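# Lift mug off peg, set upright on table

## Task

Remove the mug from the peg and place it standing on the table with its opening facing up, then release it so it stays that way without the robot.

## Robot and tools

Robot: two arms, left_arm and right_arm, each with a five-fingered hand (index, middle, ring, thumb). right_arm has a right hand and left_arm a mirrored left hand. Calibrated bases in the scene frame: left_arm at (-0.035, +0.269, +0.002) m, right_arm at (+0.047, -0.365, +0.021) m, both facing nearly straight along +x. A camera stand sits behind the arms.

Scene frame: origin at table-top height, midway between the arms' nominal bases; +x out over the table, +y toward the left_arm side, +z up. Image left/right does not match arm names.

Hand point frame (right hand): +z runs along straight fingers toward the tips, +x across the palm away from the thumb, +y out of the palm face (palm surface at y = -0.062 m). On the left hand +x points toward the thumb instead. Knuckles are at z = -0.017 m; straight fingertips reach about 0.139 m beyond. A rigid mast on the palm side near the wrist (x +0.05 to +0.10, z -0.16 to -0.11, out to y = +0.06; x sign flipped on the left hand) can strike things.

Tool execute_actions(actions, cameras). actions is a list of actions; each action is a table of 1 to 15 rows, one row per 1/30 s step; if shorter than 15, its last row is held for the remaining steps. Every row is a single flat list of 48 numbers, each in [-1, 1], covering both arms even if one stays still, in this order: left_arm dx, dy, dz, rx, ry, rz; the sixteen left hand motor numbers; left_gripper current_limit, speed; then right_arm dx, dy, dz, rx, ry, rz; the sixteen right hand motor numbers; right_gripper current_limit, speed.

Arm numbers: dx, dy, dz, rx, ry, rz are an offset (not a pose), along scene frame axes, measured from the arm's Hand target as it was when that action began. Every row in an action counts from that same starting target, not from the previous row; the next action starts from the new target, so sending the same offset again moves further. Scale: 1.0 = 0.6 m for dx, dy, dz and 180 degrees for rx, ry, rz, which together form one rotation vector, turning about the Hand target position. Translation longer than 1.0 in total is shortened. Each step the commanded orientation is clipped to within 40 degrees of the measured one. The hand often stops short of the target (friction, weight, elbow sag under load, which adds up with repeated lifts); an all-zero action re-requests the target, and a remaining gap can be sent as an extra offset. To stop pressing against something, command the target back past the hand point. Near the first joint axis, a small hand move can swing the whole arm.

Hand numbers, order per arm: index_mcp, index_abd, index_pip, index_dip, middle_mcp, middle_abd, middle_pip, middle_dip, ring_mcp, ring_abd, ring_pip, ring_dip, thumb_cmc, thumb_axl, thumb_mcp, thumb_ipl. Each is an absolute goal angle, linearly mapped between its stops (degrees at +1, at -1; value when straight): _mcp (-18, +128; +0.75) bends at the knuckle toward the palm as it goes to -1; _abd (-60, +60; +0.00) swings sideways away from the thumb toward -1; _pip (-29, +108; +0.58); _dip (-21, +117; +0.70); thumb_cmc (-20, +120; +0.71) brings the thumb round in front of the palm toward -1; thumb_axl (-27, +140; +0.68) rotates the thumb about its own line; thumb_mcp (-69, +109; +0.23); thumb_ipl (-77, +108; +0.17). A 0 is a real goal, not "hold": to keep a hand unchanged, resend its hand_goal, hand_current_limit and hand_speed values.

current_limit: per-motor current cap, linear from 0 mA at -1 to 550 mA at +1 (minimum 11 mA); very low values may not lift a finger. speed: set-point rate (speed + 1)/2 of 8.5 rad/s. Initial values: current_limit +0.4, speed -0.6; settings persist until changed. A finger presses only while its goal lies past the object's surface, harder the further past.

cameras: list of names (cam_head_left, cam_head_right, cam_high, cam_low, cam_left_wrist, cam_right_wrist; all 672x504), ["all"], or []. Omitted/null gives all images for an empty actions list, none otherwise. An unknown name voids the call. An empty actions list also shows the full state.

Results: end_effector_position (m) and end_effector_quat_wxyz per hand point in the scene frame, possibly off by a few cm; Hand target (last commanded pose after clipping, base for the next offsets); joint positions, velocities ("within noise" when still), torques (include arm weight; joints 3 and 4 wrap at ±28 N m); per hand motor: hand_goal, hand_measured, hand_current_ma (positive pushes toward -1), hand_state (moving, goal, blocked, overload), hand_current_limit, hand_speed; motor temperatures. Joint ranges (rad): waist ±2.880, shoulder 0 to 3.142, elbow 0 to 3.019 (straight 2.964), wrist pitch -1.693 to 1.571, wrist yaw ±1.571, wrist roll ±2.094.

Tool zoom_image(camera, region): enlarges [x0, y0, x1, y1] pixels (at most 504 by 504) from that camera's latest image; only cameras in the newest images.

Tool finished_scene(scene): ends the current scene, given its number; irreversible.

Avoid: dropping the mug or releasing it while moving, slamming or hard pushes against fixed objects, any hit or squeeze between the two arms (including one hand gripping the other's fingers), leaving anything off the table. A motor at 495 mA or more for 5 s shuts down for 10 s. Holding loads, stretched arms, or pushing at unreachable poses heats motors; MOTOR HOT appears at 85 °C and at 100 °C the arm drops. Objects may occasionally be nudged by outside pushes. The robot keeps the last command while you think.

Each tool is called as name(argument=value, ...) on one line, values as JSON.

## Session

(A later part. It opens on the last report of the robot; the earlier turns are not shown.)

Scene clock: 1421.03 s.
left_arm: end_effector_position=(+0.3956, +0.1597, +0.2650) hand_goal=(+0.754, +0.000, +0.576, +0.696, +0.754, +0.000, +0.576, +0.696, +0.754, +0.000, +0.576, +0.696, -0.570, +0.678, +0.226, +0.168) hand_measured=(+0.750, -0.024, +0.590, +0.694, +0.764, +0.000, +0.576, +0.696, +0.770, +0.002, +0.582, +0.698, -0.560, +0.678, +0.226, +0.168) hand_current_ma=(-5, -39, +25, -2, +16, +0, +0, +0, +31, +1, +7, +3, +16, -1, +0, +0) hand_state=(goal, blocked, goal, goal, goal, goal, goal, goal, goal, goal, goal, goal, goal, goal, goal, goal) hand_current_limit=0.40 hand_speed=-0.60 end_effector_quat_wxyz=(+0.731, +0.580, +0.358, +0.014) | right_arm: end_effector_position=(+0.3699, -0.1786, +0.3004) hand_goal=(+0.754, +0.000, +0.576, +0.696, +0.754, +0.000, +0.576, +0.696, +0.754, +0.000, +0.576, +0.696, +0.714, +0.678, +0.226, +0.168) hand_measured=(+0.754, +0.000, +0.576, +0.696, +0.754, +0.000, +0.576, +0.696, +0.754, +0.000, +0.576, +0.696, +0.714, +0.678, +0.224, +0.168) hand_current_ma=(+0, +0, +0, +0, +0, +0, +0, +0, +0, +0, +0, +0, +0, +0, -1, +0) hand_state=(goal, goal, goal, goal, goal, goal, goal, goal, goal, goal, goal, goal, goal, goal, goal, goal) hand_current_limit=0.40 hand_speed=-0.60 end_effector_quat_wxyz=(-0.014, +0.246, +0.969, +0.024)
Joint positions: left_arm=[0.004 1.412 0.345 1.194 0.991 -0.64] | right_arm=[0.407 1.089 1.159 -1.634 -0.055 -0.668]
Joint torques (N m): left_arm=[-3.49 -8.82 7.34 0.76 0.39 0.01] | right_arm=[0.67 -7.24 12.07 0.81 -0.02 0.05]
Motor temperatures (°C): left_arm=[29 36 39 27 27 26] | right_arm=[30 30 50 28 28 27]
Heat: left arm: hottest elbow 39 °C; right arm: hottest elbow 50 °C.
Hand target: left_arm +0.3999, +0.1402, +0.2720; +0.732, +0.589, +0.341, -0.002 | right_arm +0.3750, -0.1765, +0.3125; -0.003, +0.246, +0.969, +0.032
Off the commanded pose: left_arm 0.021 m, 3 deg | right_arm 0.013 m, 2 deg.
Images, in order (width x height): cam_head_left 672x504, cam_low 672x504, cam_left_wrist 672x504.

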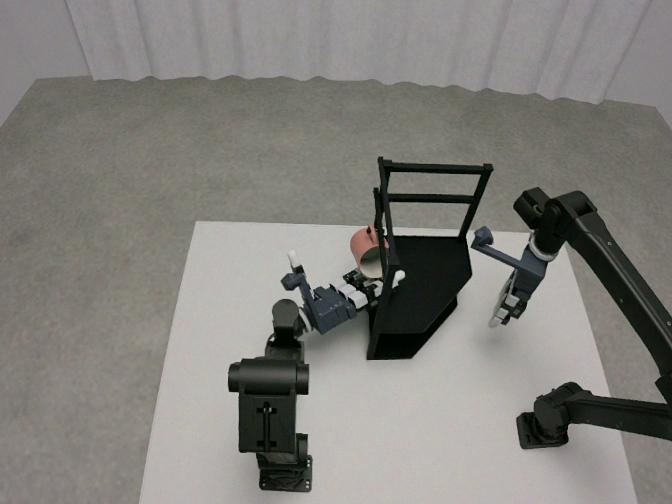

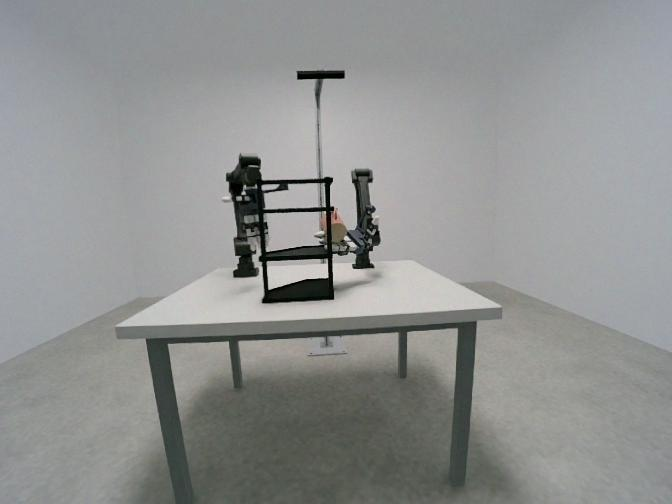

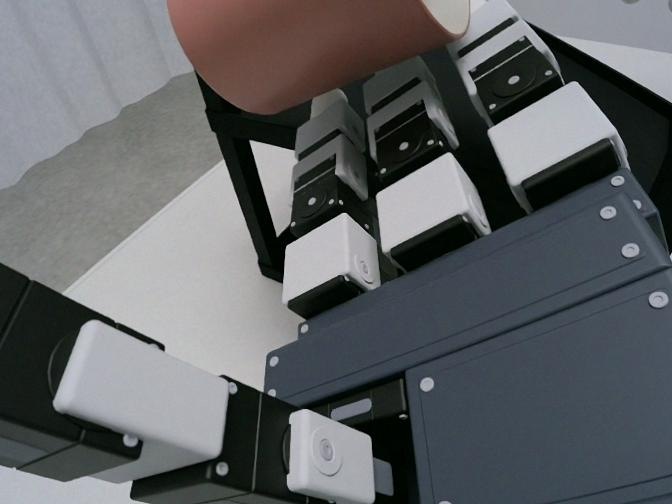

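execute_actions(actions=[[[-0.0125,0.06,-0.0083,0,0,-0.02,0.754,0,0.576,0.696,0.754,0,0.576,0.696,0.754,0,0.576,0.696,-0.571,0.678,0.226,0.168,0.4,-0.6,0,0,0,0,0,0,0.754,0,0.576,0.696,0.754,0,0.576,0.696,0.754,0,0.576,0.696,0.714,0.678,0.226,0.168,0.4,-0.6]],[[-0.0125,0.04,-0.0083,0,0,-0.02,0.754,0,0.576,0.696,0.754,0,0.576,0.696,0.754,0,0.576,0.696,-0.571,0.678,0.226,0.168,0.4,-0.6,0,0,0,0,0,0,0.754,0,0.576,0.696,0.754,0,0.576,0.696,0.754,0,0.576,0.696,0.714,0.678,0.226,0.168,0.4,-0.6]],[[0,0,0,0,0,-0.03,0.754,0,0.576,0.696,0.754,0,0.576,0.696,0.754,0,0.576,0.696,-0.571,0.678,0.226,0.168,0.4,-0.6,0,0,0,0,0,0,0.754,0,0.576,0.696,0.754,0,0.576,0.696,0.754,0,0.576,0.696,0.714,0.678,0.226,0.168,0.4,-0.6]]], cameras=["cam_head_left","cam_head_right","cam_low","cam_high"])

zoom_image(camera="cam_low", region=[310, 180, 390, 260])

zoom_image(camera="cam_head_left", region=[300, 200, 430, 330])

zoom_image(camera="cam_high", region=[296, 90, 366, 160])

Scene clock: 1502.00 s.
left_arm: end_effector_position=(+0.3773, +0.1963, +0.2542) hand_goal=(+0.754, +0.000, +0.576, +0.696, +0.754, +0.000, +0.576, +0.696, +0.754, +0.000, +0.576, +0.696, -0.570, +0.678, +0.226, +0.168) hand_measured=(+0.760, +0.000, +0.576, +0.694, +0.764, +0.000, +0.576, +0.696, +0.770, +0.002, +0.582, +0.698, -0.560, +0.678, +0.226, +0.168) hand_current_ma=(+10, +0, +0, -2, +16, +0, +0, +0, +29, +1, +7, +3, +16, -1, +0, +0) hand_state=(goal, goal, goal, goal, goal, goal, goal, goal, goal, goal, goal, goal, goal, goal, goal, goal) hand_current_limit=0.40 hand_speed=-0.60 end_effector_quat_wxyz=(+0.714, +0.629, +0.295, -0.088) | right_arm: end_effector_position=(+0.3699, -0.1786, +0.3004) hand_goal=(+0.754, +0.000, +0.576, +0.696, +0.754, +0.000, +0.576, +0.696, +0.754, +0.000, +0.576, +0.696, +0.714, +0.678, +0.226, +0.168) hand_measured=(+0.754, +0.000, +0.576, +0.696, +0.754, +0.000, +0.576, +0.696, +0.754, +0.000, +0.576, +0.696, +0.714, +0.678, +0.224, +0.168) hand_current_ma=(+0, +0, +0, +0, +0, +0, +0, +0, +0, +0, +0, +0, +0, +0, -1, +0) hand_state=(goal, goal, goal, goal, goal, goal, goal, goal, goal, goal, goal, goal, goal, goal, goal, goal) hand_current_limit=0.40 hand_speed=-0.60 end_effector_quat_wxyz=(-0.014, +0.246, +0.969, +0.024)
Joint positions: left_arm=[0.239 1.566 0.399 1.563 1.479 -0.955] | right_arm=[0.407 1.089 1.159 -1.634 -0.055 -0.668]
Joint torques (N m): left_arm=[-0.21 -9.05 6.02 1.62 -0.41 -0.02] | right_arm=[1.32 -7.24 12.12 0.72 -0.09 0.05]
Heat: left arm: hottest elbow 40 °C; right arm: hottest elbow 50 °C.
Hand target: left_arm +0.3849, +0.2001, +0.2621; +0.728, +0.623, +0.274, -0.083 | right_arm +0.3750, -0.1765, +0.3125; -0.003, +0.246, +0.969, +0.032
Off the commanded pose: left_arm 0.012 m, 3 deg | right_arm 0.013 m, 2 deg.
joint sent to its limit (left arm) — joint 4 (wrist pitch), upper limit. The joint targets still meet the commanded pose.
Images, in order (width x height): cam_head_left 672x504, cam_head_right 672x504, cam_high 672x504, cam_low 672x504.

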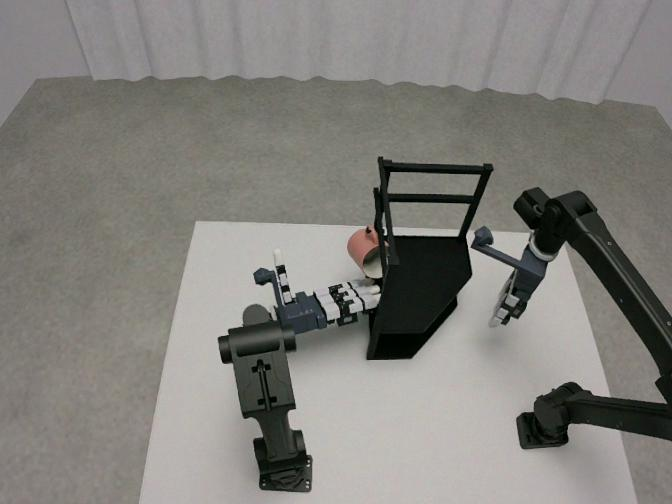

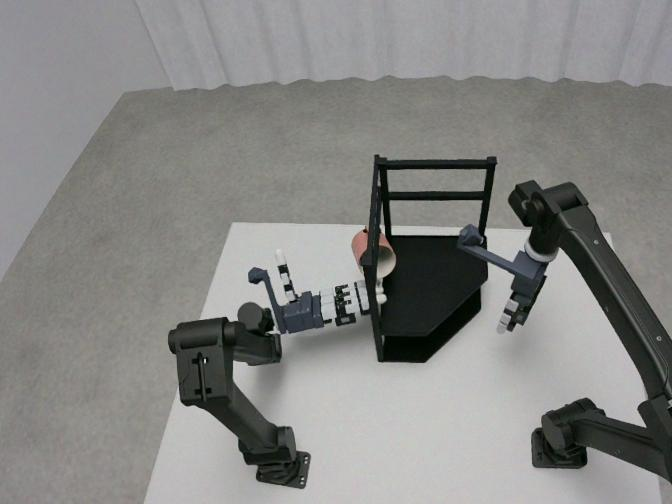

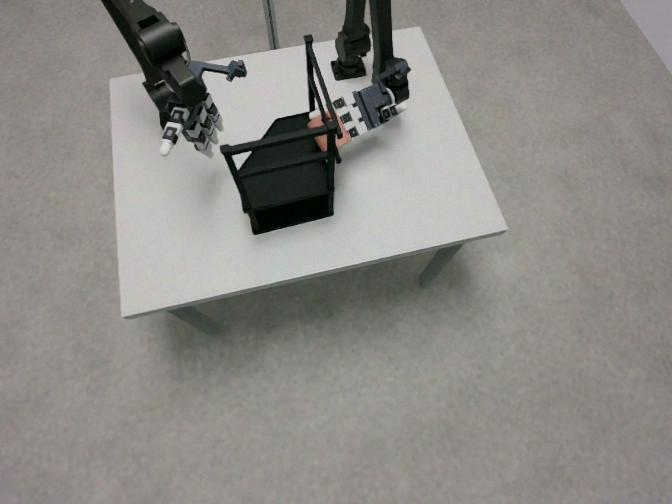

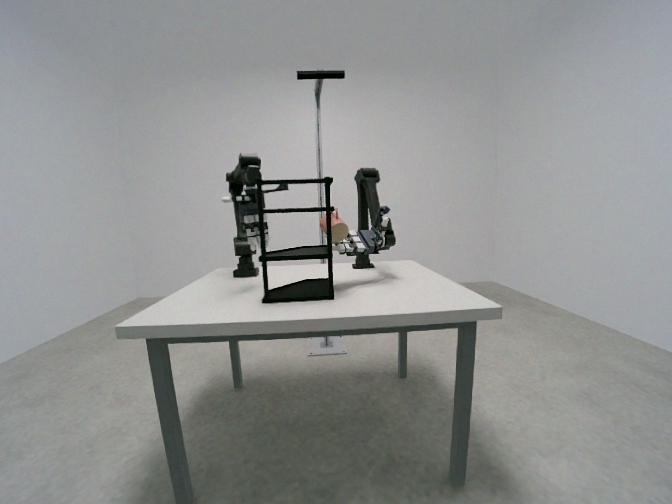

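Scaled by 6.300 from the camera's 672x504 image, which has a finer 960x720 frame.

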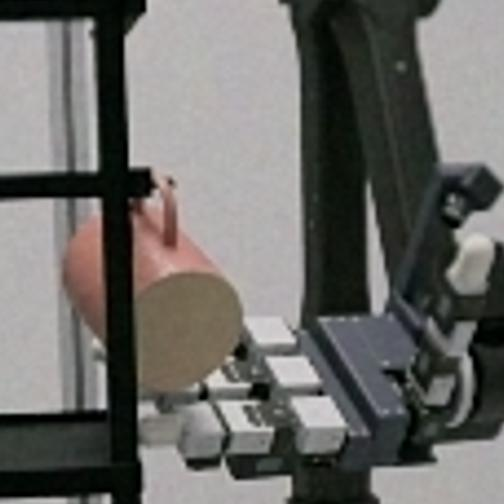

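Scaled by 3.877 from the camera's 672x504 image, which has a finer 960x720 frame.

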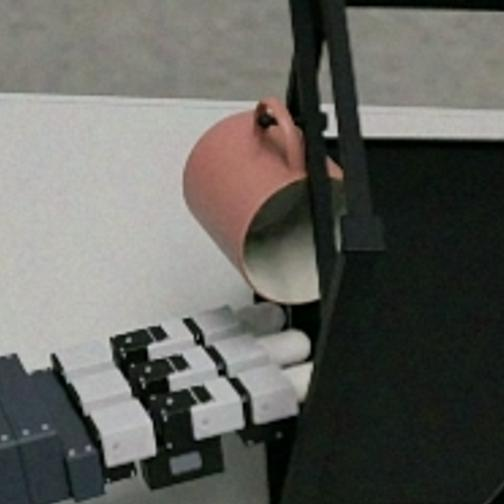

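Scaled by 7.200 from the camera's 672x504 image, which has a finer 960x720 frame.

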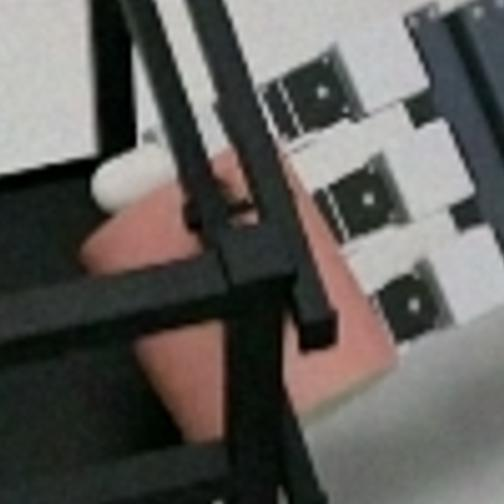

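execute_actions(actions=[[[0.0116,-0.05,0.01,0,0,0,0.754,0,0.576,0.696,0.754,0,0.576,0.696,0.754,0,0.576,0.696,-0.571,0.678,0.226,0.168,0.4,-0.6,0,0,0,0,0,0,0.754,0,0.576,0.696,0.754,0,0.576,0.696,0.754,0,0.576,0.696,0.714,0.678,0.226,0.168,0.4,-0.6]],[[0.0116,-0.0572,0.008,0,0,0,0.754,0,0.576,0.696,0.754,0,0.576,0.696,0.754,0,0.576,0.696,-0.571,0.678,0.226,0.168,0.4,-0.6,0,0,0,0,0,0,0.754,0,0.576,0.696,0.754,0,0.576,0.696,0.754,0,0.576,0.696,0.714,0.678,0.226,0.168,0.4,-0.6]],[[0.0116,-0.0572,0.008,0,0,0,0.754,0,0.576,0.696,0.754,0,0.576,0.696,0.754,0,0.576,0.696,-0.571,0.678,0.226,0.168,0.4,-0.6,0,0,0,0,0,0,0.754,0,0.576,0.696,0.754,0,0.576,0.696,0.754,0,0.576,0.696,0.714,0.678,0.226,0.168,0.4,-0.6]]], cameras=["cam_head_left","cam_low","cam_left_wrist"])

zoom_image(camera="cam_low", region=[310, 180, 390, 260])

zoom_image(camera="cam_head_left", region=[300, 200, 430, 330])

Scene clock: 1542.10 s.
left_arm: end_effector_position=(+0.4043, +0.1271, +0.2795) hand_goal=(+0.754, +0.000, +0.576, +0.696, +0.754, +0.000, +0.576, +0.696, +0.754, +0.000, +0.576, +0.696, -0.570, +0.678, +0.226, +0.168) hand_measured=(+0.766, -0.002, +0.574, +0.698, +0.766, +0.000, +0.578, +0.696, +0.770, +0.002, +0.582, +0.698, -0.562, +0.678, +0.226, +0.168) hand_current_ma=(+21, -2, -1, +1, +21, +0, +1, +0, +30, +1, +6, +2, +12, -1, -1, +0) hand_state=(goal, goal, goal, goal, goal, goal, goal, goal, goal, goal, goal, goal, goal, goal, goal, goal) hand_current_limit=0.40 hand_speed=-0.60 end_effector_quat_wxyz=(+0.734, +0.613, +0.287, -0.051) | right_arm: end_effector_position=(+0.3699, -0.1786, +0.3004) hand_goal=(+0.754, +0.000, +0.576, +0.696, +0.754, +0.000, +0.576, +0.696, +0.754, +0.000, +0.576, +0.696, +0.714, +0.678, +0.226, +0.168) hand_measured=(+0.754, +0.000, +0.576, +0.696, +0.754, +0.000, +0.576, +0.696, +0.754, +0.000, +0.576, +0.696, +0.714, +0.678, +0.224, +0.168) hand_current_ma=(+0, +0, +0, +0, +0, +0, +0, +0, +0, +0, +0, +0, +0, +0, -1, +0) hand_state=(goal, goal, goal, goal, goal, goal, goal, goal, goal, goal, goal, goal, goal, goal, goal, goal) hand_current_limit=0.40 hand_speed=-0.60 end_effector_quat_wxyz=(-0.014, +0.246, +0.969, +0.024)
Joint positions: left_arm=[-0.014 1.481 0.444 1.251 1.173 -0.706] | right_arm=[0.407 1.089 1.159 -1.634 -0.055 -0.668]
Joint torques (N m): left_arm=[-4.66 -9.58 6.8 0.42 0.62 -0.05] | right_arm=[1.38 -6.36 12.22 0.81 -0.06 0.08]
Heat: left arm: hottest elbow 40 °C; right arm: hottest elbow 51 °C.
Hand target: left_arm +0.4058, +0.1014, +0.2777; +0.728, +0.623, +0.274, -0.083 | right_arm +0.3750, -0.1765, +0.3125; -0.003, +0.246, +0.969, +0.032
Off the commanded pose: left_arm 0.026 m, 4 deg | right_arm 0.013 m, 2 deg.
Images, in order (width x height): cam_head_left 672x504, cam_low 672x504, cam_left_wrist 672x504.

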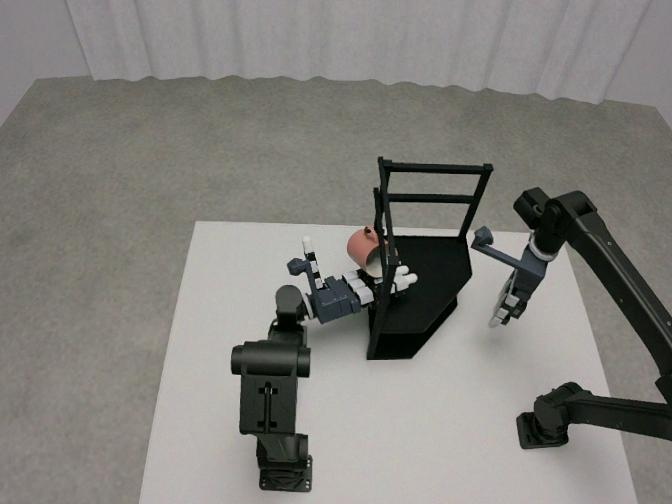

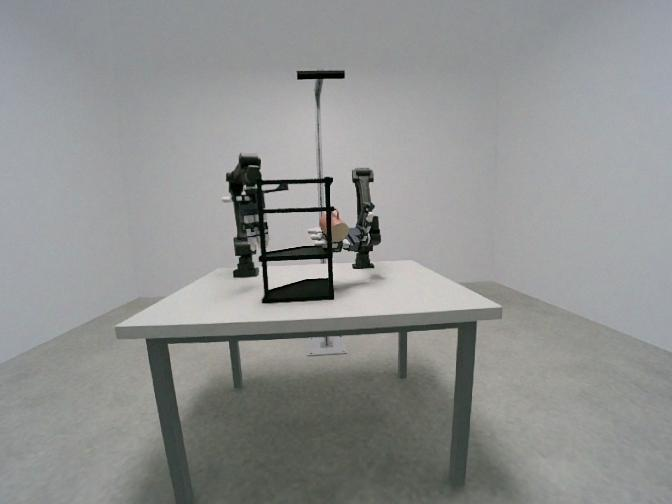

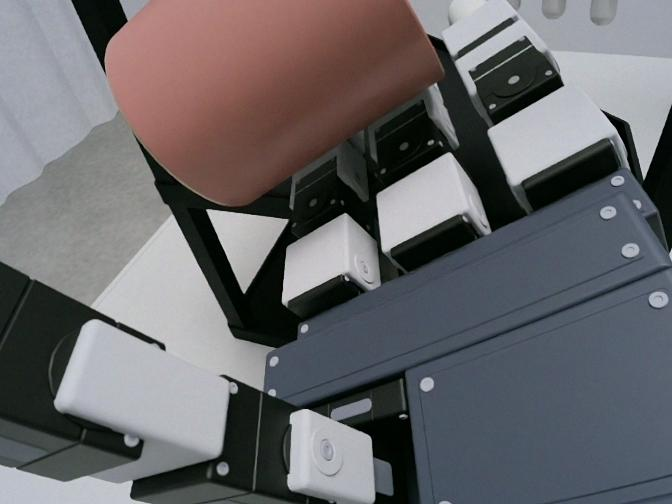

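Scaled by 6.300 from the camera's 672x504 image, which has a finer 960x720 frame.

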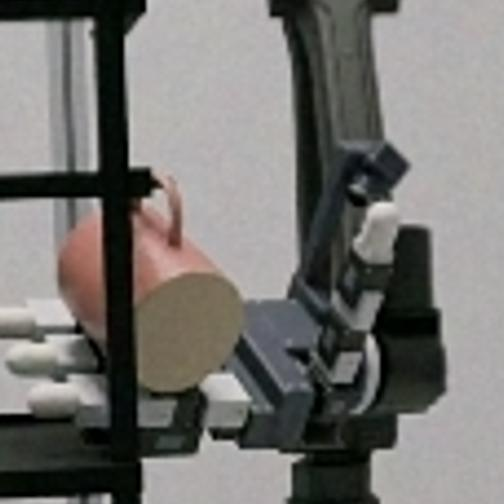

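Scaled by 3.877 from the camera's 672x504 image, which has a finer 960x720 frame.

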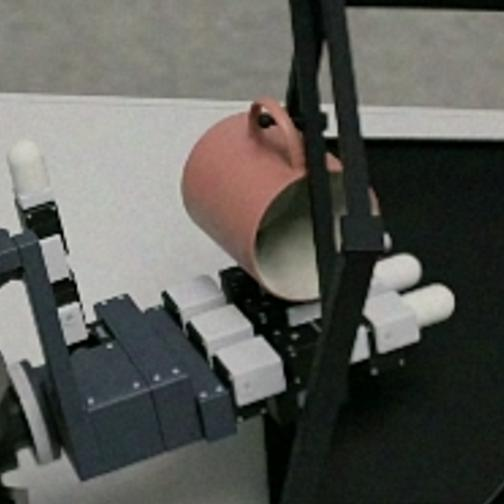

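execute_actions(actions=[])

Scene clock: 1599.00 s.
left_arm: end_effector_position=(+0.4043, +0.1271, +0.2795) hand_goal=(+0.754, +0.000, +0.576, +0.696, +0.754, +0.000, +0.576, +0.696, +0.754, +0.000, +0.576, +0.696, -0.570, +0.678, +0.226, +0.168) hand_measured=(+0.766, -0.002, +0.574, +0.698, +0.766, +0.000, +0.578, +0.696, +0.770, +0.002, +0.582, +0.698, -0.562, +0.678, +0.226, +0.168) hand_current_ma=(+21, -2, -1, +1, +21, +0, +1, +0, +30, +1, +6, +2, +12, -1, -1, +0) hand_state=(goal, goal, goal, goal, goal, goal, goal, goal, goal, goal, goal, goal, goal, goal, goal, goal) hand_current_limit=0.40 hand_speed=-0.60 end_effector_quat_wxyz=(+0.734, +0.614, +0.287, -0.051) | right_arm: end_effector_position=(+0.3699, -0.1786, +0.3004) hand_goal=(+0.754, +0.000, +0.576, +0.696, +0.754, +0.000, +0.576, +0.696, +0.754, +0.000, +0.576, +0.696, +0.714, +0.678, +0.226, +0.168) hand_measured=(+0.754, +0.000, +0.576, +0.696, +0.754, +0.000, +0.576, +0.696, +0.754, +0.000, +0.576, +0.696, +0.714, +0.678, +0.224, +0.168) hand_current_ma=(+0, +0, +0, +0, +0, +0, +0, +0, +0, +0, +0, +0, +0, +0, -1, +0) hand_state=(goal, goal, goal, goal, goal, goal, goal, goal, goal, goal, goal, goal, goal, goal, goal, goal) hand_current_limit=0.40 hand_speed=-0.60 end_effector_quat_wxyz=(-0.014, +0.246, +0.969, +0.024)
Joint positions: left_arm=[-0.014 1.481 0.444 1.251 1.173 -0.705] | right_arm=[0.407 1.089 1.159 -1.634 -0.055 -0.668]
Joint velocities: within noise
Joint torques (N m): left_arm=[-4.6 -9.64 6.91 0.34 0.63 -0.02] | right_arm=[1.38 -6.77 12.12 0.61 -0.02 0.07]
Motor temperatures (°C): left_arm=[29 35 41 27 28 26] | right_arm=[30 30 51 28 28 27]
Heat: left arm: hottest elbow 41 °C; right arm: hottest elbow 51 °C.
Hand target: left_arm +0.4058, +0.1014, +0.2777; +0.728, +0.623, +0.274, -0.083 | right_arm +0.3750, -0.1765, +0.3125; -0.003, +0.246, +0.969, +0.032
Off the commanded pose: left_arm 0.026 m, 4 deg | right_arm 0.013 m, 2 deg.

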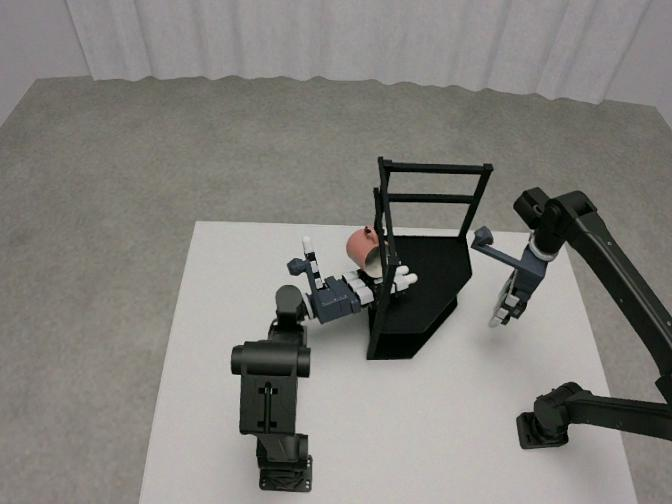

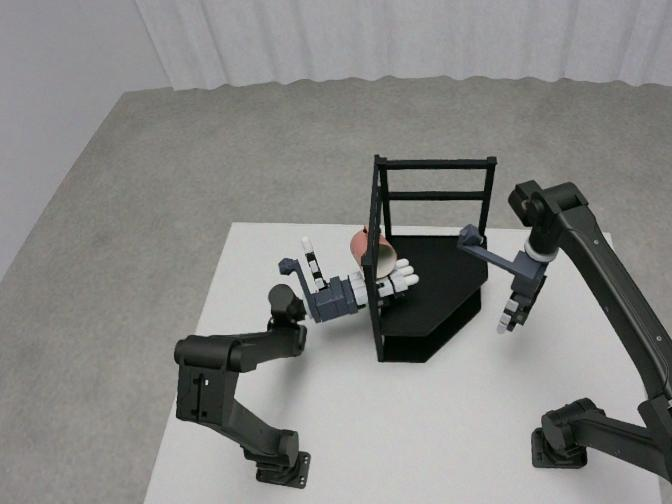

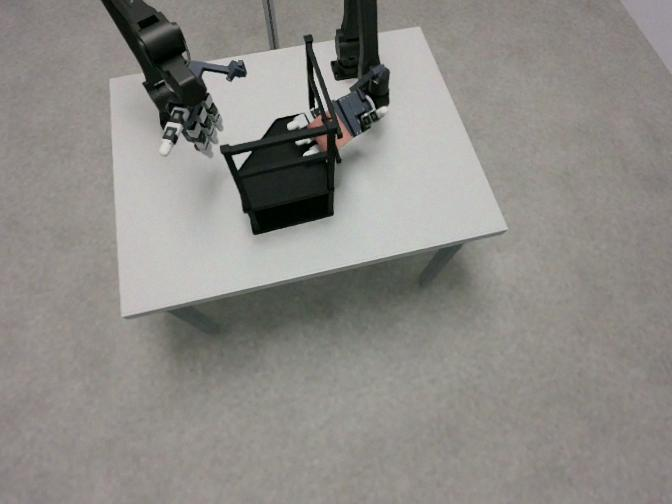

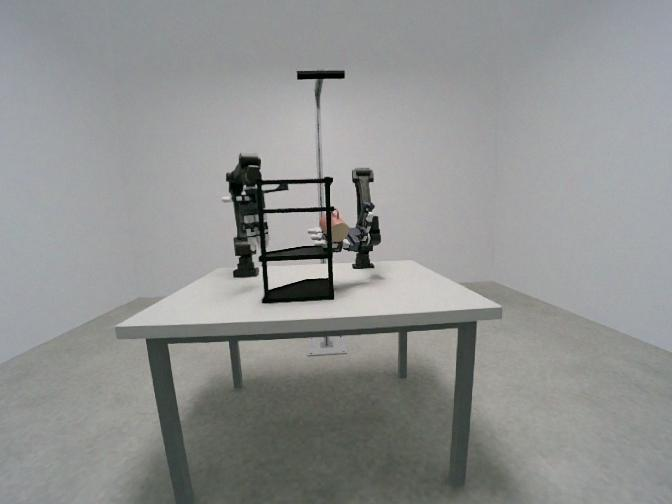

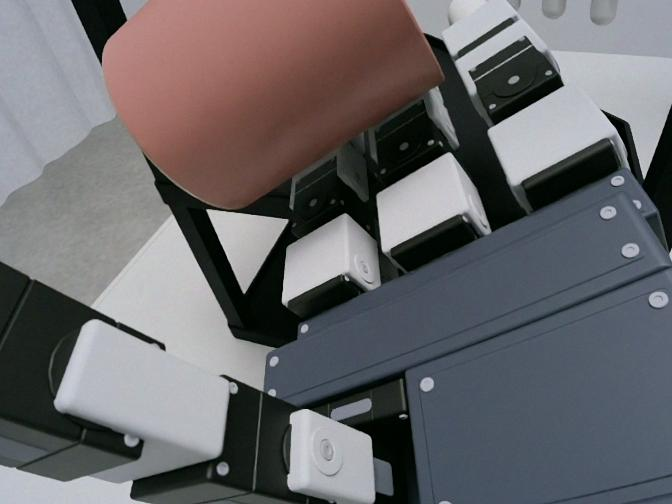

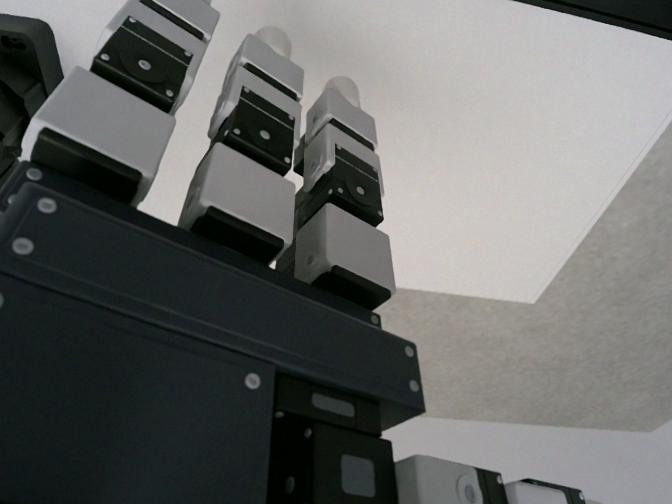

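execute_actions(actions=[[[0.008,-0.05,0.003,0,0,0,0.754,0,0.576,0.696,0.754,0,0.576,0.696,0.754,0,0.576,0.696,-0.571,0.678,0.226,0.168,0.4,-0.6,0,0,0,0,0,0,0.754,0,0.576,0.696,0.754,0,0.576,0.696,0.754,0,0.576,0.696,0.714,0.678,0.226,0.168,0.4,-0.6]]], cameras=["cam_left_wrist"])

Scene clock: 1609.10 s.
left_arm: end_effector_position=(+0.4079, +0.1232, +0.2841) hand_goal=(+0.754, +0.000, +0.576, +0.696, +0.754, +0.000, +0.576, +0.696, +0.754, +0.000, +0.576, +0.696, -0.570, +0.678, +0.226, +0.168) hand_measured=(+0.844, -0.026, +0.558, +0.698, +0.766, +0.000, +0.578, +0.696, +0.770, +0.002, +0.582, +0.698, -0.562, +0.678, +0.226, +0.168) hand_current_ma=(+309, -44, -34, +1, +21, +0, +1, +0, +30, +1, +6, +2, +12, -1, -1, +0) hand_state=(blocked, blocked, goal, goal, goal, goal, goal, goal, goal, goal, goal, goal, goal, goal, goal, goal) hand_current_limit=0.40 hand_speed=-0.60 end_effector_quat_wxyz=(+0.735, +0.609, +0.296, -0.029) | right_arm: end_effector_position=(+0.3699, -0.1786, +0.3004) hand_goal=(+0.754, +0.000, +0.576, +0.696, +0.754, +0.000, +0.576, +0.696, +0.754, +0.000, +0.576, +0.696, +0.714, +0.678, +0.226, +0.168) hand_measured=(+0.754, +0.000, +0.576, +0.696, +0.754, +0.000, +0.576, +0.696, +0.754, +0.000, +0.576, +0.696, +0.714, +0.678, +0.224, +0.168) hand_current_ma=(+0, +0, +0, +0, +0, +0, +0, +0, +0, +0, +0, +0, +0, +0, -1, +0) hand_state=(goal, goal, goal, goal, goal, goal, goal, goal, goal, goal, goal, goal, goal, goal, goal, goal) hand_current_limit=0.40 hand_speed=-0.60 end_effector_quat_wxyz=(-0.014, +0.246, +0.969, +0.024)
Joint positions: left_arm=[-0.043 1.456 0.444 1.197 1.101 -0.658] | right_arm=[0.407 1.089 1.159 -1.634 -0.055 -0.668]
Joint torques (N m): left_arm=[-8.94 -7.94 8.29 0.29 0.31 -0.14] | right_arm=[0.44 -6.77 11.99 0.7 0 0.05]
Heat: left arm: hottest elbow 41 °C; right arm: hottest elbow 51 °C.
Hand target: left_arm +0.4106, +0.0715, +0.2795; +0.728, +0.623, +0.275, -0.083 | right_arm +0.3750, -0.1765, +0.3125; -0.003, +0.246, +0.969, +0.032
Off the commanded pose: left_arm 0.052 m, 7 deg | right_arm 0.013 m, 2 deg.
Images, in order (width x height): cam_left_wrist 672x504.

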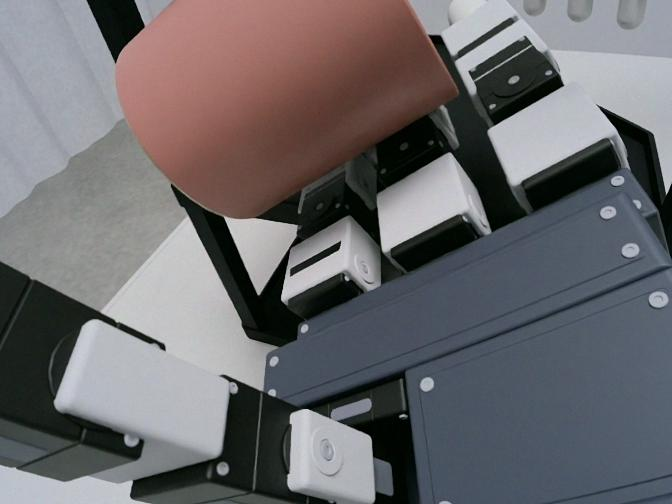

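execute_actions(actions=[[[0.0,0.02,-0.007,0,0,0,0.93,0,0.576,0.696,0.836,0,0.576,0.696,0.754,0,0.576,0.696,-0.571,0.678,0.226,0.168,0.4,-0.6,0,0,0,0,0,0,0.754,0,0.576,0.696,0.754,0,0.576,0.696,0.754,0,0.576,0.696,0.714,0.678,0.226,0.168,0.4,-0.6]]], cameras=["cam_left_wrist","cam_head_left","cam_low"])

zoom_image(camera="cam_low", region=[240, 150, 420, 285])

Scene clock: 1649.43 s.
left_arm: end_effector_position=(+0.4093, +0.1209, +0.2895) hand_goal=(+0.930, +0.000, +0.576, +0.696, +0.836, +0.000, +0.576, +0.696, +0.754, +0.000, +0.576, +0.696, -0.570, +0.678, +0.226, +0.168) hand_measured=(+0.924, -0.026, +0.530, +0.698, +0.844, +0.000, +0.578, +0.696, +0.770, +0.002, +0.582, +0.698, -0.562, +0.678, +0.226, +0.168) hand_current_ma=(-9, -44, -112, +1, +10, +0, +1, +0, +30, +1, +6, +2, +12, -1, -1, +0) hand_state=(goal, blocked, blocked, goal, goal, goal, goal, goal, goal, goal, goal, goal, goal, goal, goal, goal) hand_current_limit=0.40 hand_speed=-0.60 end_effector_quat_wxyz=(+0.737, +0.613, +0.285, -0.026) | right_arm: end_effector_position=(+0.3699, -0.1786, +0.3004) hand_goal=(+0.754, +0.000, +0.576, +0.696, +0.754, +0.000, +0.576, +0.696, +0.754, +0.000, +0.576, +0.696, +0.714, +0.678, +0.226, +0.168) hand_measured=(+0.754, +0.000, +0.576, +0.696, +0.754, +0.000, +0.576, +0.696, +0.754, +0.000, +0.576, +0.696, +0.714, +0.678, +0.224, +0.168) hand_current_ma=(+0, +0, +0, +0, +0, +0, +0, +0, +0, +0, +0, +0, +0, +0, -1, +0) hand_state=(goal, goal, goal, goal, goal, goal, goal, goal, goal, goal, goal, goal, goal, goal, goal, goal) hand_current_limit=0.40 hand_speed=-0.60 end_effector_quat_wxyz=(-0.014, +0.246, +0.969, +0.024)
Joint positions: left_arm=[-0.044 1.458 0.458 1.197 1.112 -0.649] | right_arm=[0.407 1.089 1.159 -1.634 -0.055 -0.668]
Joint torques (N m): left_arm=[-6.24 -6.53 7.12 0.92 1.17 -0.25] | right_arm=[0.56 -7.06 12.1 0.65 -0.02 0.03]
Heat: left arm: hottest elbow 44 °C; right arm: hottest elbow 51 °C.
Hand target: left_arm +0.4106, +0.0835, +0.2753; +0.728, +0.623, +0.274, -0.083 | right_arm +0.3750, -0.1765, +0.3125; -0.003, +0.246, +0.969, +0.032
Off the commanded pose: left_arm 0.040 m, 7 deg | right_arm 0.013 m, 2 deg.
Images, in order (width x height): cam_head_left 672x504, cam_low 672x504, cam_left_wrist 672x504.

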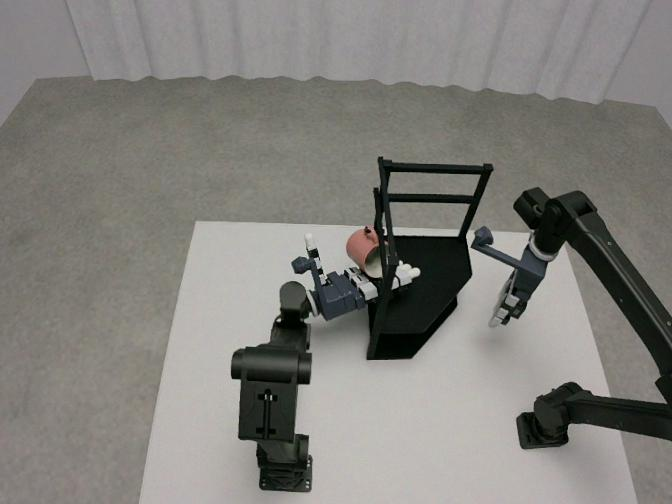

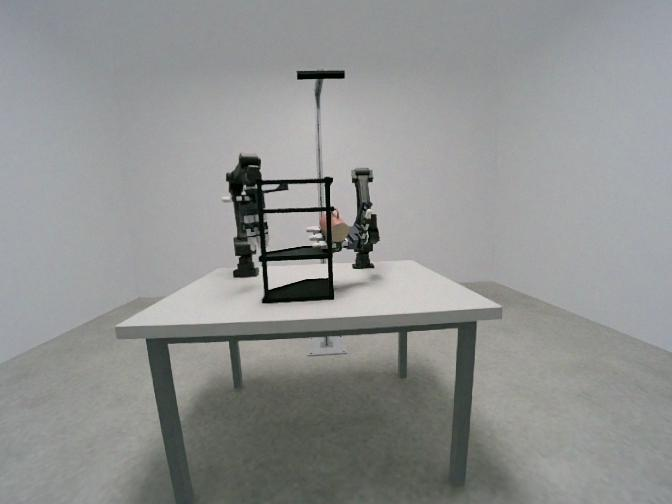

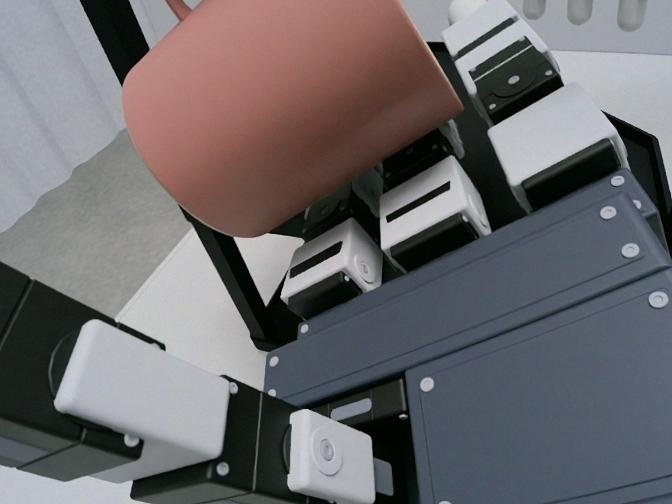

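Scaled by 2.800 from the camera's 672x504 image, which has a finer 960x720 frame.

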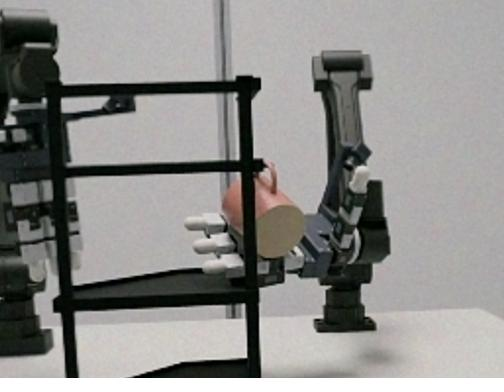

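zoom_image(camera="cam_head_left", region=[280, 200, 460, 335])

zoom_image(camera="cam_low", region=[290, 190, 390, 265])

Scaled by 2.800 from the camera's 672x504 image, which has a finer 960x720 frame.

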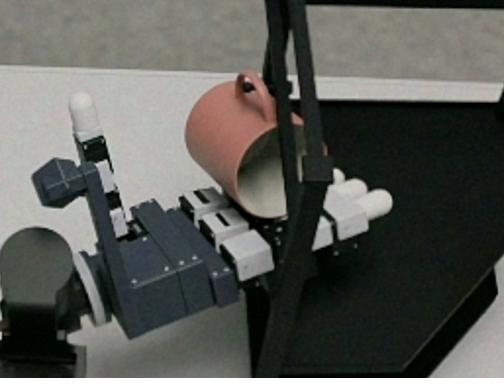

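Scaled by 5.040 from the camera's 672x504 image, which has a finer 960x720 frame.

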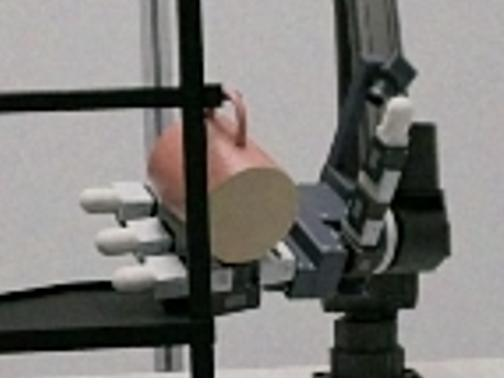

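execute_actions(actions=[[[0.0,0.045,0.040,0,0,0,0.80,0,0.576,0.696,0.754,0,0.576,0.696,0.754,0,0.576,0.696,-0.571,0.678,0.226,0.168,0.4,-0.6,0,0,0,0,0,0,0.754,0,0.576,0.696,0.754,0,0.576,0.696,0.754,0,0.576,0.696,0.714,0.678,0.226,0.168,0.4,-0.6]]], cameras=["cam_left_wrist","cam_head_left","cam_low"])

zoom_image(camera="cam_low", region=[290, 190, 390, 265])

zoom_image(camera="cam_head_left", region=[280, 200, 460, 335])

Scene clock: 1747.87 s.
left_arm: end_effector_position=(+0.4098, +0.1243, +0.2846) hand_goal=(+0.800, +0.000, +0.576, +0.696, +0.754, +0.000, +0.576, +0.696, +0.754, +0.000, +0.576, +0.696, -0.570, +0.678, +0.226, +0.168) hand_measured=(+0.832, -0.002, +0.572, +0.698, +0.776, +0.000, +0.578, +0.696, +0.770, +0.002, +0.582, +0.698, -0.562, +0.678, +0.226, +0.168) hand_current_ma=(+74, -1, -4, +1, +48, +0, +1, +0, +30, +1, +6, +2, +12, -1, -1, +0) hand_state=(blocked, goal, goal, goal, blocked, goal, goal, goal, goal, goal, goal, goal, goal, goal, goal, goal) hand_current_limit=0.40 hand_speed=-0.60 end_effector_quat_wxyz=(+0.726, +0.618, +0.294, -0.067) | right_arm: end_effector_position=(+0.3699, -0.1786, +0.3004) hand_goal=(+0.754, +0.000, +0.576, +0.696, +0.754, +0.000, +0.576, +0.696, +0.754, +0.000, +0.576, +0.696, +0.714, +0.678, +0.226, +0.168) hand_measured=(+0.754, +0.000, +0.576, +0.696, +0.754, +0.000, +0.576, +0.696, +0.754, +0.000, +0.576, +0.696, +0.714, +0.678, +0.224, +0.168) hand_current_ma=(+0, +0, +0, +0, +0, +0, +0, +0, +0, +0, +0, +0, +0, +0, -1, +0) hand_state=(goal, goal, goal, goal, goal, goal, goal, goal, goal, goal, goal, goal, goal, goal, goal, goal) hand_current_limit=0.40 hand_speed=-0.60 end_effector_quat_wxyz=(-0.014, +0.246, +0.969, +0.024)
Joint positions: left_arm=[-0.014 1.445 0.466 1.152 1.191 -0.697] | right_arm=[0.407 1.089 1.159 -1.634 -0.055 -0.668]
Joint torques (N m): left_arm=[-2.49 -11.93 7.99 0.91 0.94 -0.17] | right_arm=[0.32 -6.59 12.12 0.98 -0.03 0.05]
Heat: left arm: hottest elbow 40 °C; right arm: hottest elbow 51 °C.
Hand target: left_arm +0.4106, +0.1105, +0.2992; +0.728, +0.623, +0.275, -0.083 | right_arm +0.3750, -0.1765, +0.3125; -0.003, +0.246, +0.969, +0.032
Off the commanded pose: left_arm 0.020 m, 3 deg | right_arm 0.013 m, 2 deg.
Images, in order (width x height): cam_head_left 672x504, cam_low 672x504, cam_left_wrist 672x504.

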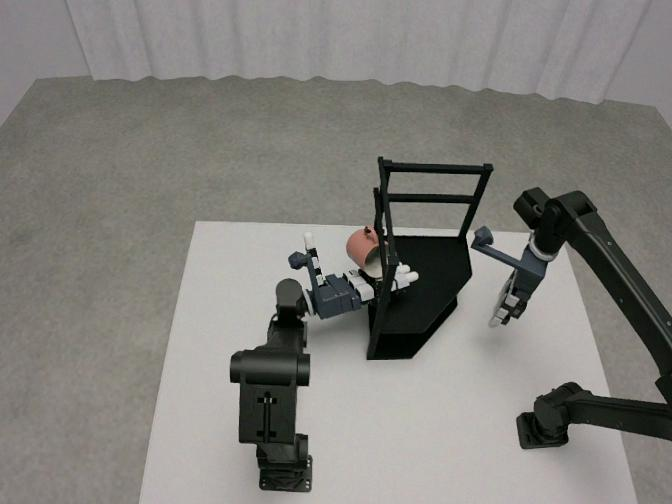

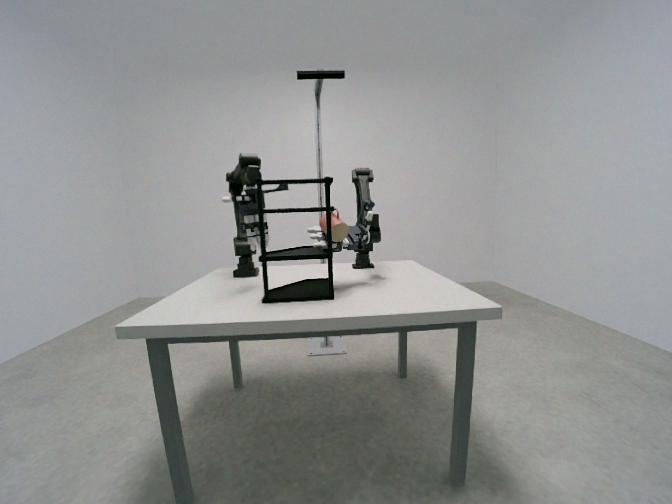

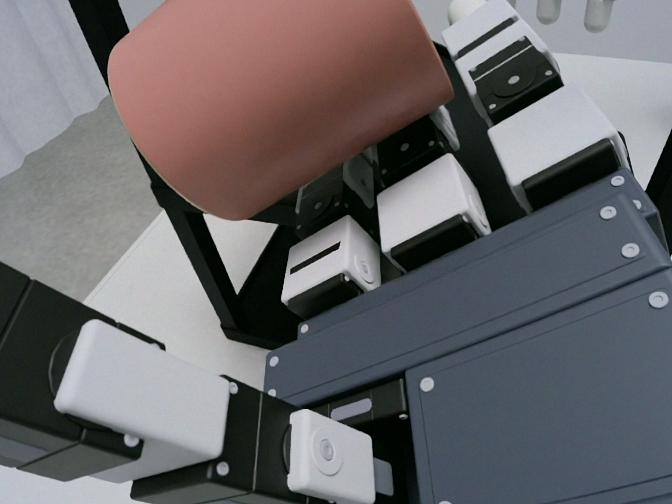

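Scaled by 5.040 from the camera's 672x504 image, which has a finer 960x720 frame.

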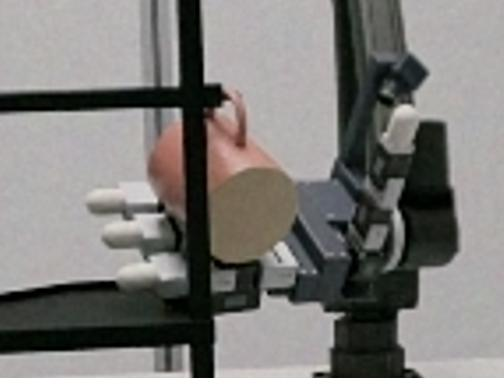

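Scaled by 2.800 from the camera's 672x504 image, which has a finer 960x720 frame.

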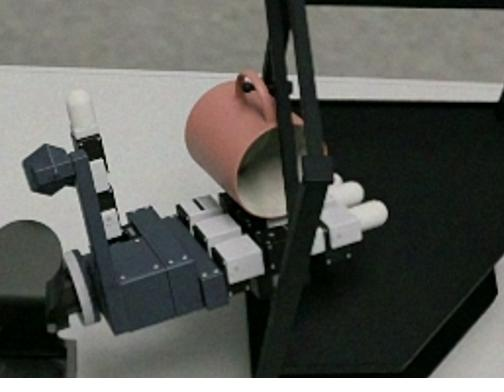

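execute_actions(actions=[[[0.0,0.0,0.035,0,0,0,0.80,0,0.576,0.696,0.754,0,0.576,0.696,0.754,0,0.576,0.696,-0.571,0.678,0.226,0.168,0.4,-0.6,0,0,0,0,0,0,0.754,0,0.576,0.696,0.754,0,0.576,0.696,0.754,0,0.576,0.696,0.714,0.678,0.226,0.168,0.4,-0.6]]], cameras=["cam_left_wrist","cam_low"])

zoom_image(camera="cam_low", region=[290, 190, 390, 265])

Scene clock: 1758.63 s.
left_arm: end_effector_position=(+0.4061, +0.1229, +0.2942) hand_goal=(+0.800, +0.000, +0.576, +0.696, +0.754, +0.000, +0.576, +0.696, +0.754, +0.000, +0.576, +0.696, -0.570, +0.678, +0.226, +0.168) hand_measured=(+0.834, +0.000, +0.576, +0.698, +0.790, +0.004, +0.578, +0.696, +0.770, +0.002, +0.582, +0.698, -0.562, +0.678, +0.226, +0.168) hand_current_ma=(+86, +0, +0, +1, +89, +3, +2, +0, +30, +1, +6, +2, +12, -1, -1, +0) hand_state=(blocked, goal, goal, goal, blocked, goal, goal, goal, goal, goal, goal, goal, goal, goal, goal, goal) hand_current_limit=0.40 hand_speed=-0.60 end_effector_quat_wxyz=(+0.721, +0.619, +0.300, -0.083) | right_arm: end_effector_position=(+0.3699, -0.1786, +0.3004) hand_goal=(+0.754, +0.000, +0.576, +0.696, +0.754, +0.000, +0.576, +0.696, +0.754, +0.000, +0.576, +0.696, +0.714, +0.678, +0.226, +0.168) hand_measured=(+0.754, +0.000, +0.576, +0.696, +0.754, +0.000, +0.576, +0.696, +0.754, +0.000, +0.576, +0.696, +0.714, +0.678, +0.224, +0.168) hand_current_ma=(+0, +0, +0, +0, +0, +0, +0, +0, +0, +0, +0, +0, +0, +0, -1, +0) hand_state=(goal, goal, goal, goal, goal, goal, goal, goal, goal, goal, goal, goal, goal, goal, goal, goal) hand_current_limit=0.40 hand_speed=-0.60 end_effector_quat_wxyz=(-0.014, +0.246, +0.969, +0.024)
Joint positions: left_arm=[-0.014 1.383 0.468 1.068 1.208 -0.71] | right_arm=[0.407 1.089 1.159 -1.634 -0.055 -0.668]
Joint torques (N m): left_arm=[-2.73 -12.1 9.52 1.01 0.3 -0.13] | right_arm=[0.67 -6.48 11.92 0.72 -0.05 0.01]
Heat: left arm: hottest elbow 41 °C; right arm: hottest elbow 51 °C.
Hand target: left_arm +0.4106, +0.1106, +0.3204; +0.728, +0.623, +0.274, -0.082 | right_arm +0.3750, -0.1765, +0.3125; -0.003, +0.246, +0.969, +0.032
Off the commanded pose: left_arm 0.029 m, 3 deg | right_arm 0.013 m, 2 deg.
Images, in order (width x height): cam_low 672x504, cam_left_wrist 672x504.

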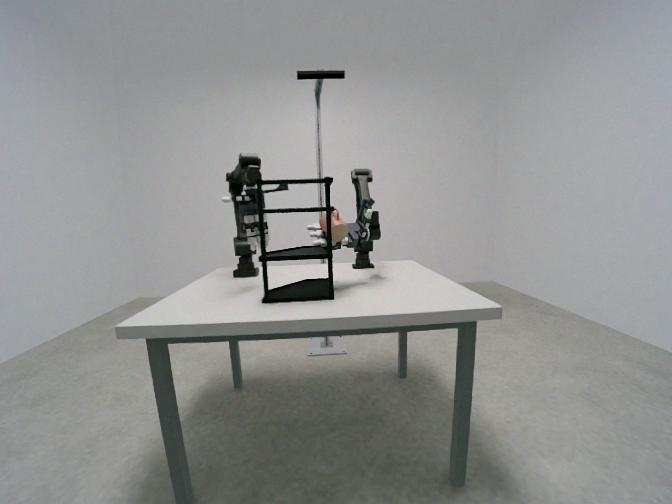

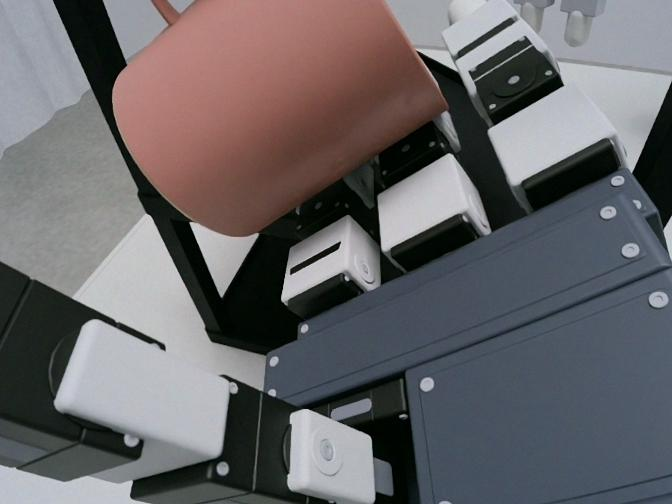

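Scaled by 5.040 from the camera's 672x504 image, which has a finer 960x720 frame.

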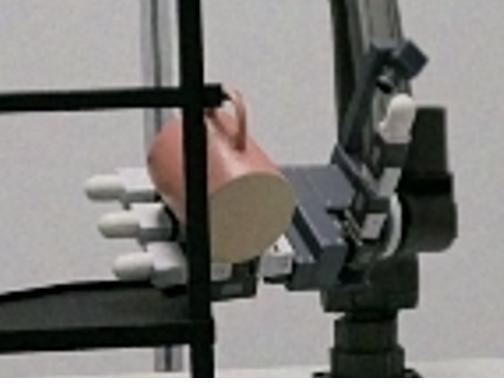

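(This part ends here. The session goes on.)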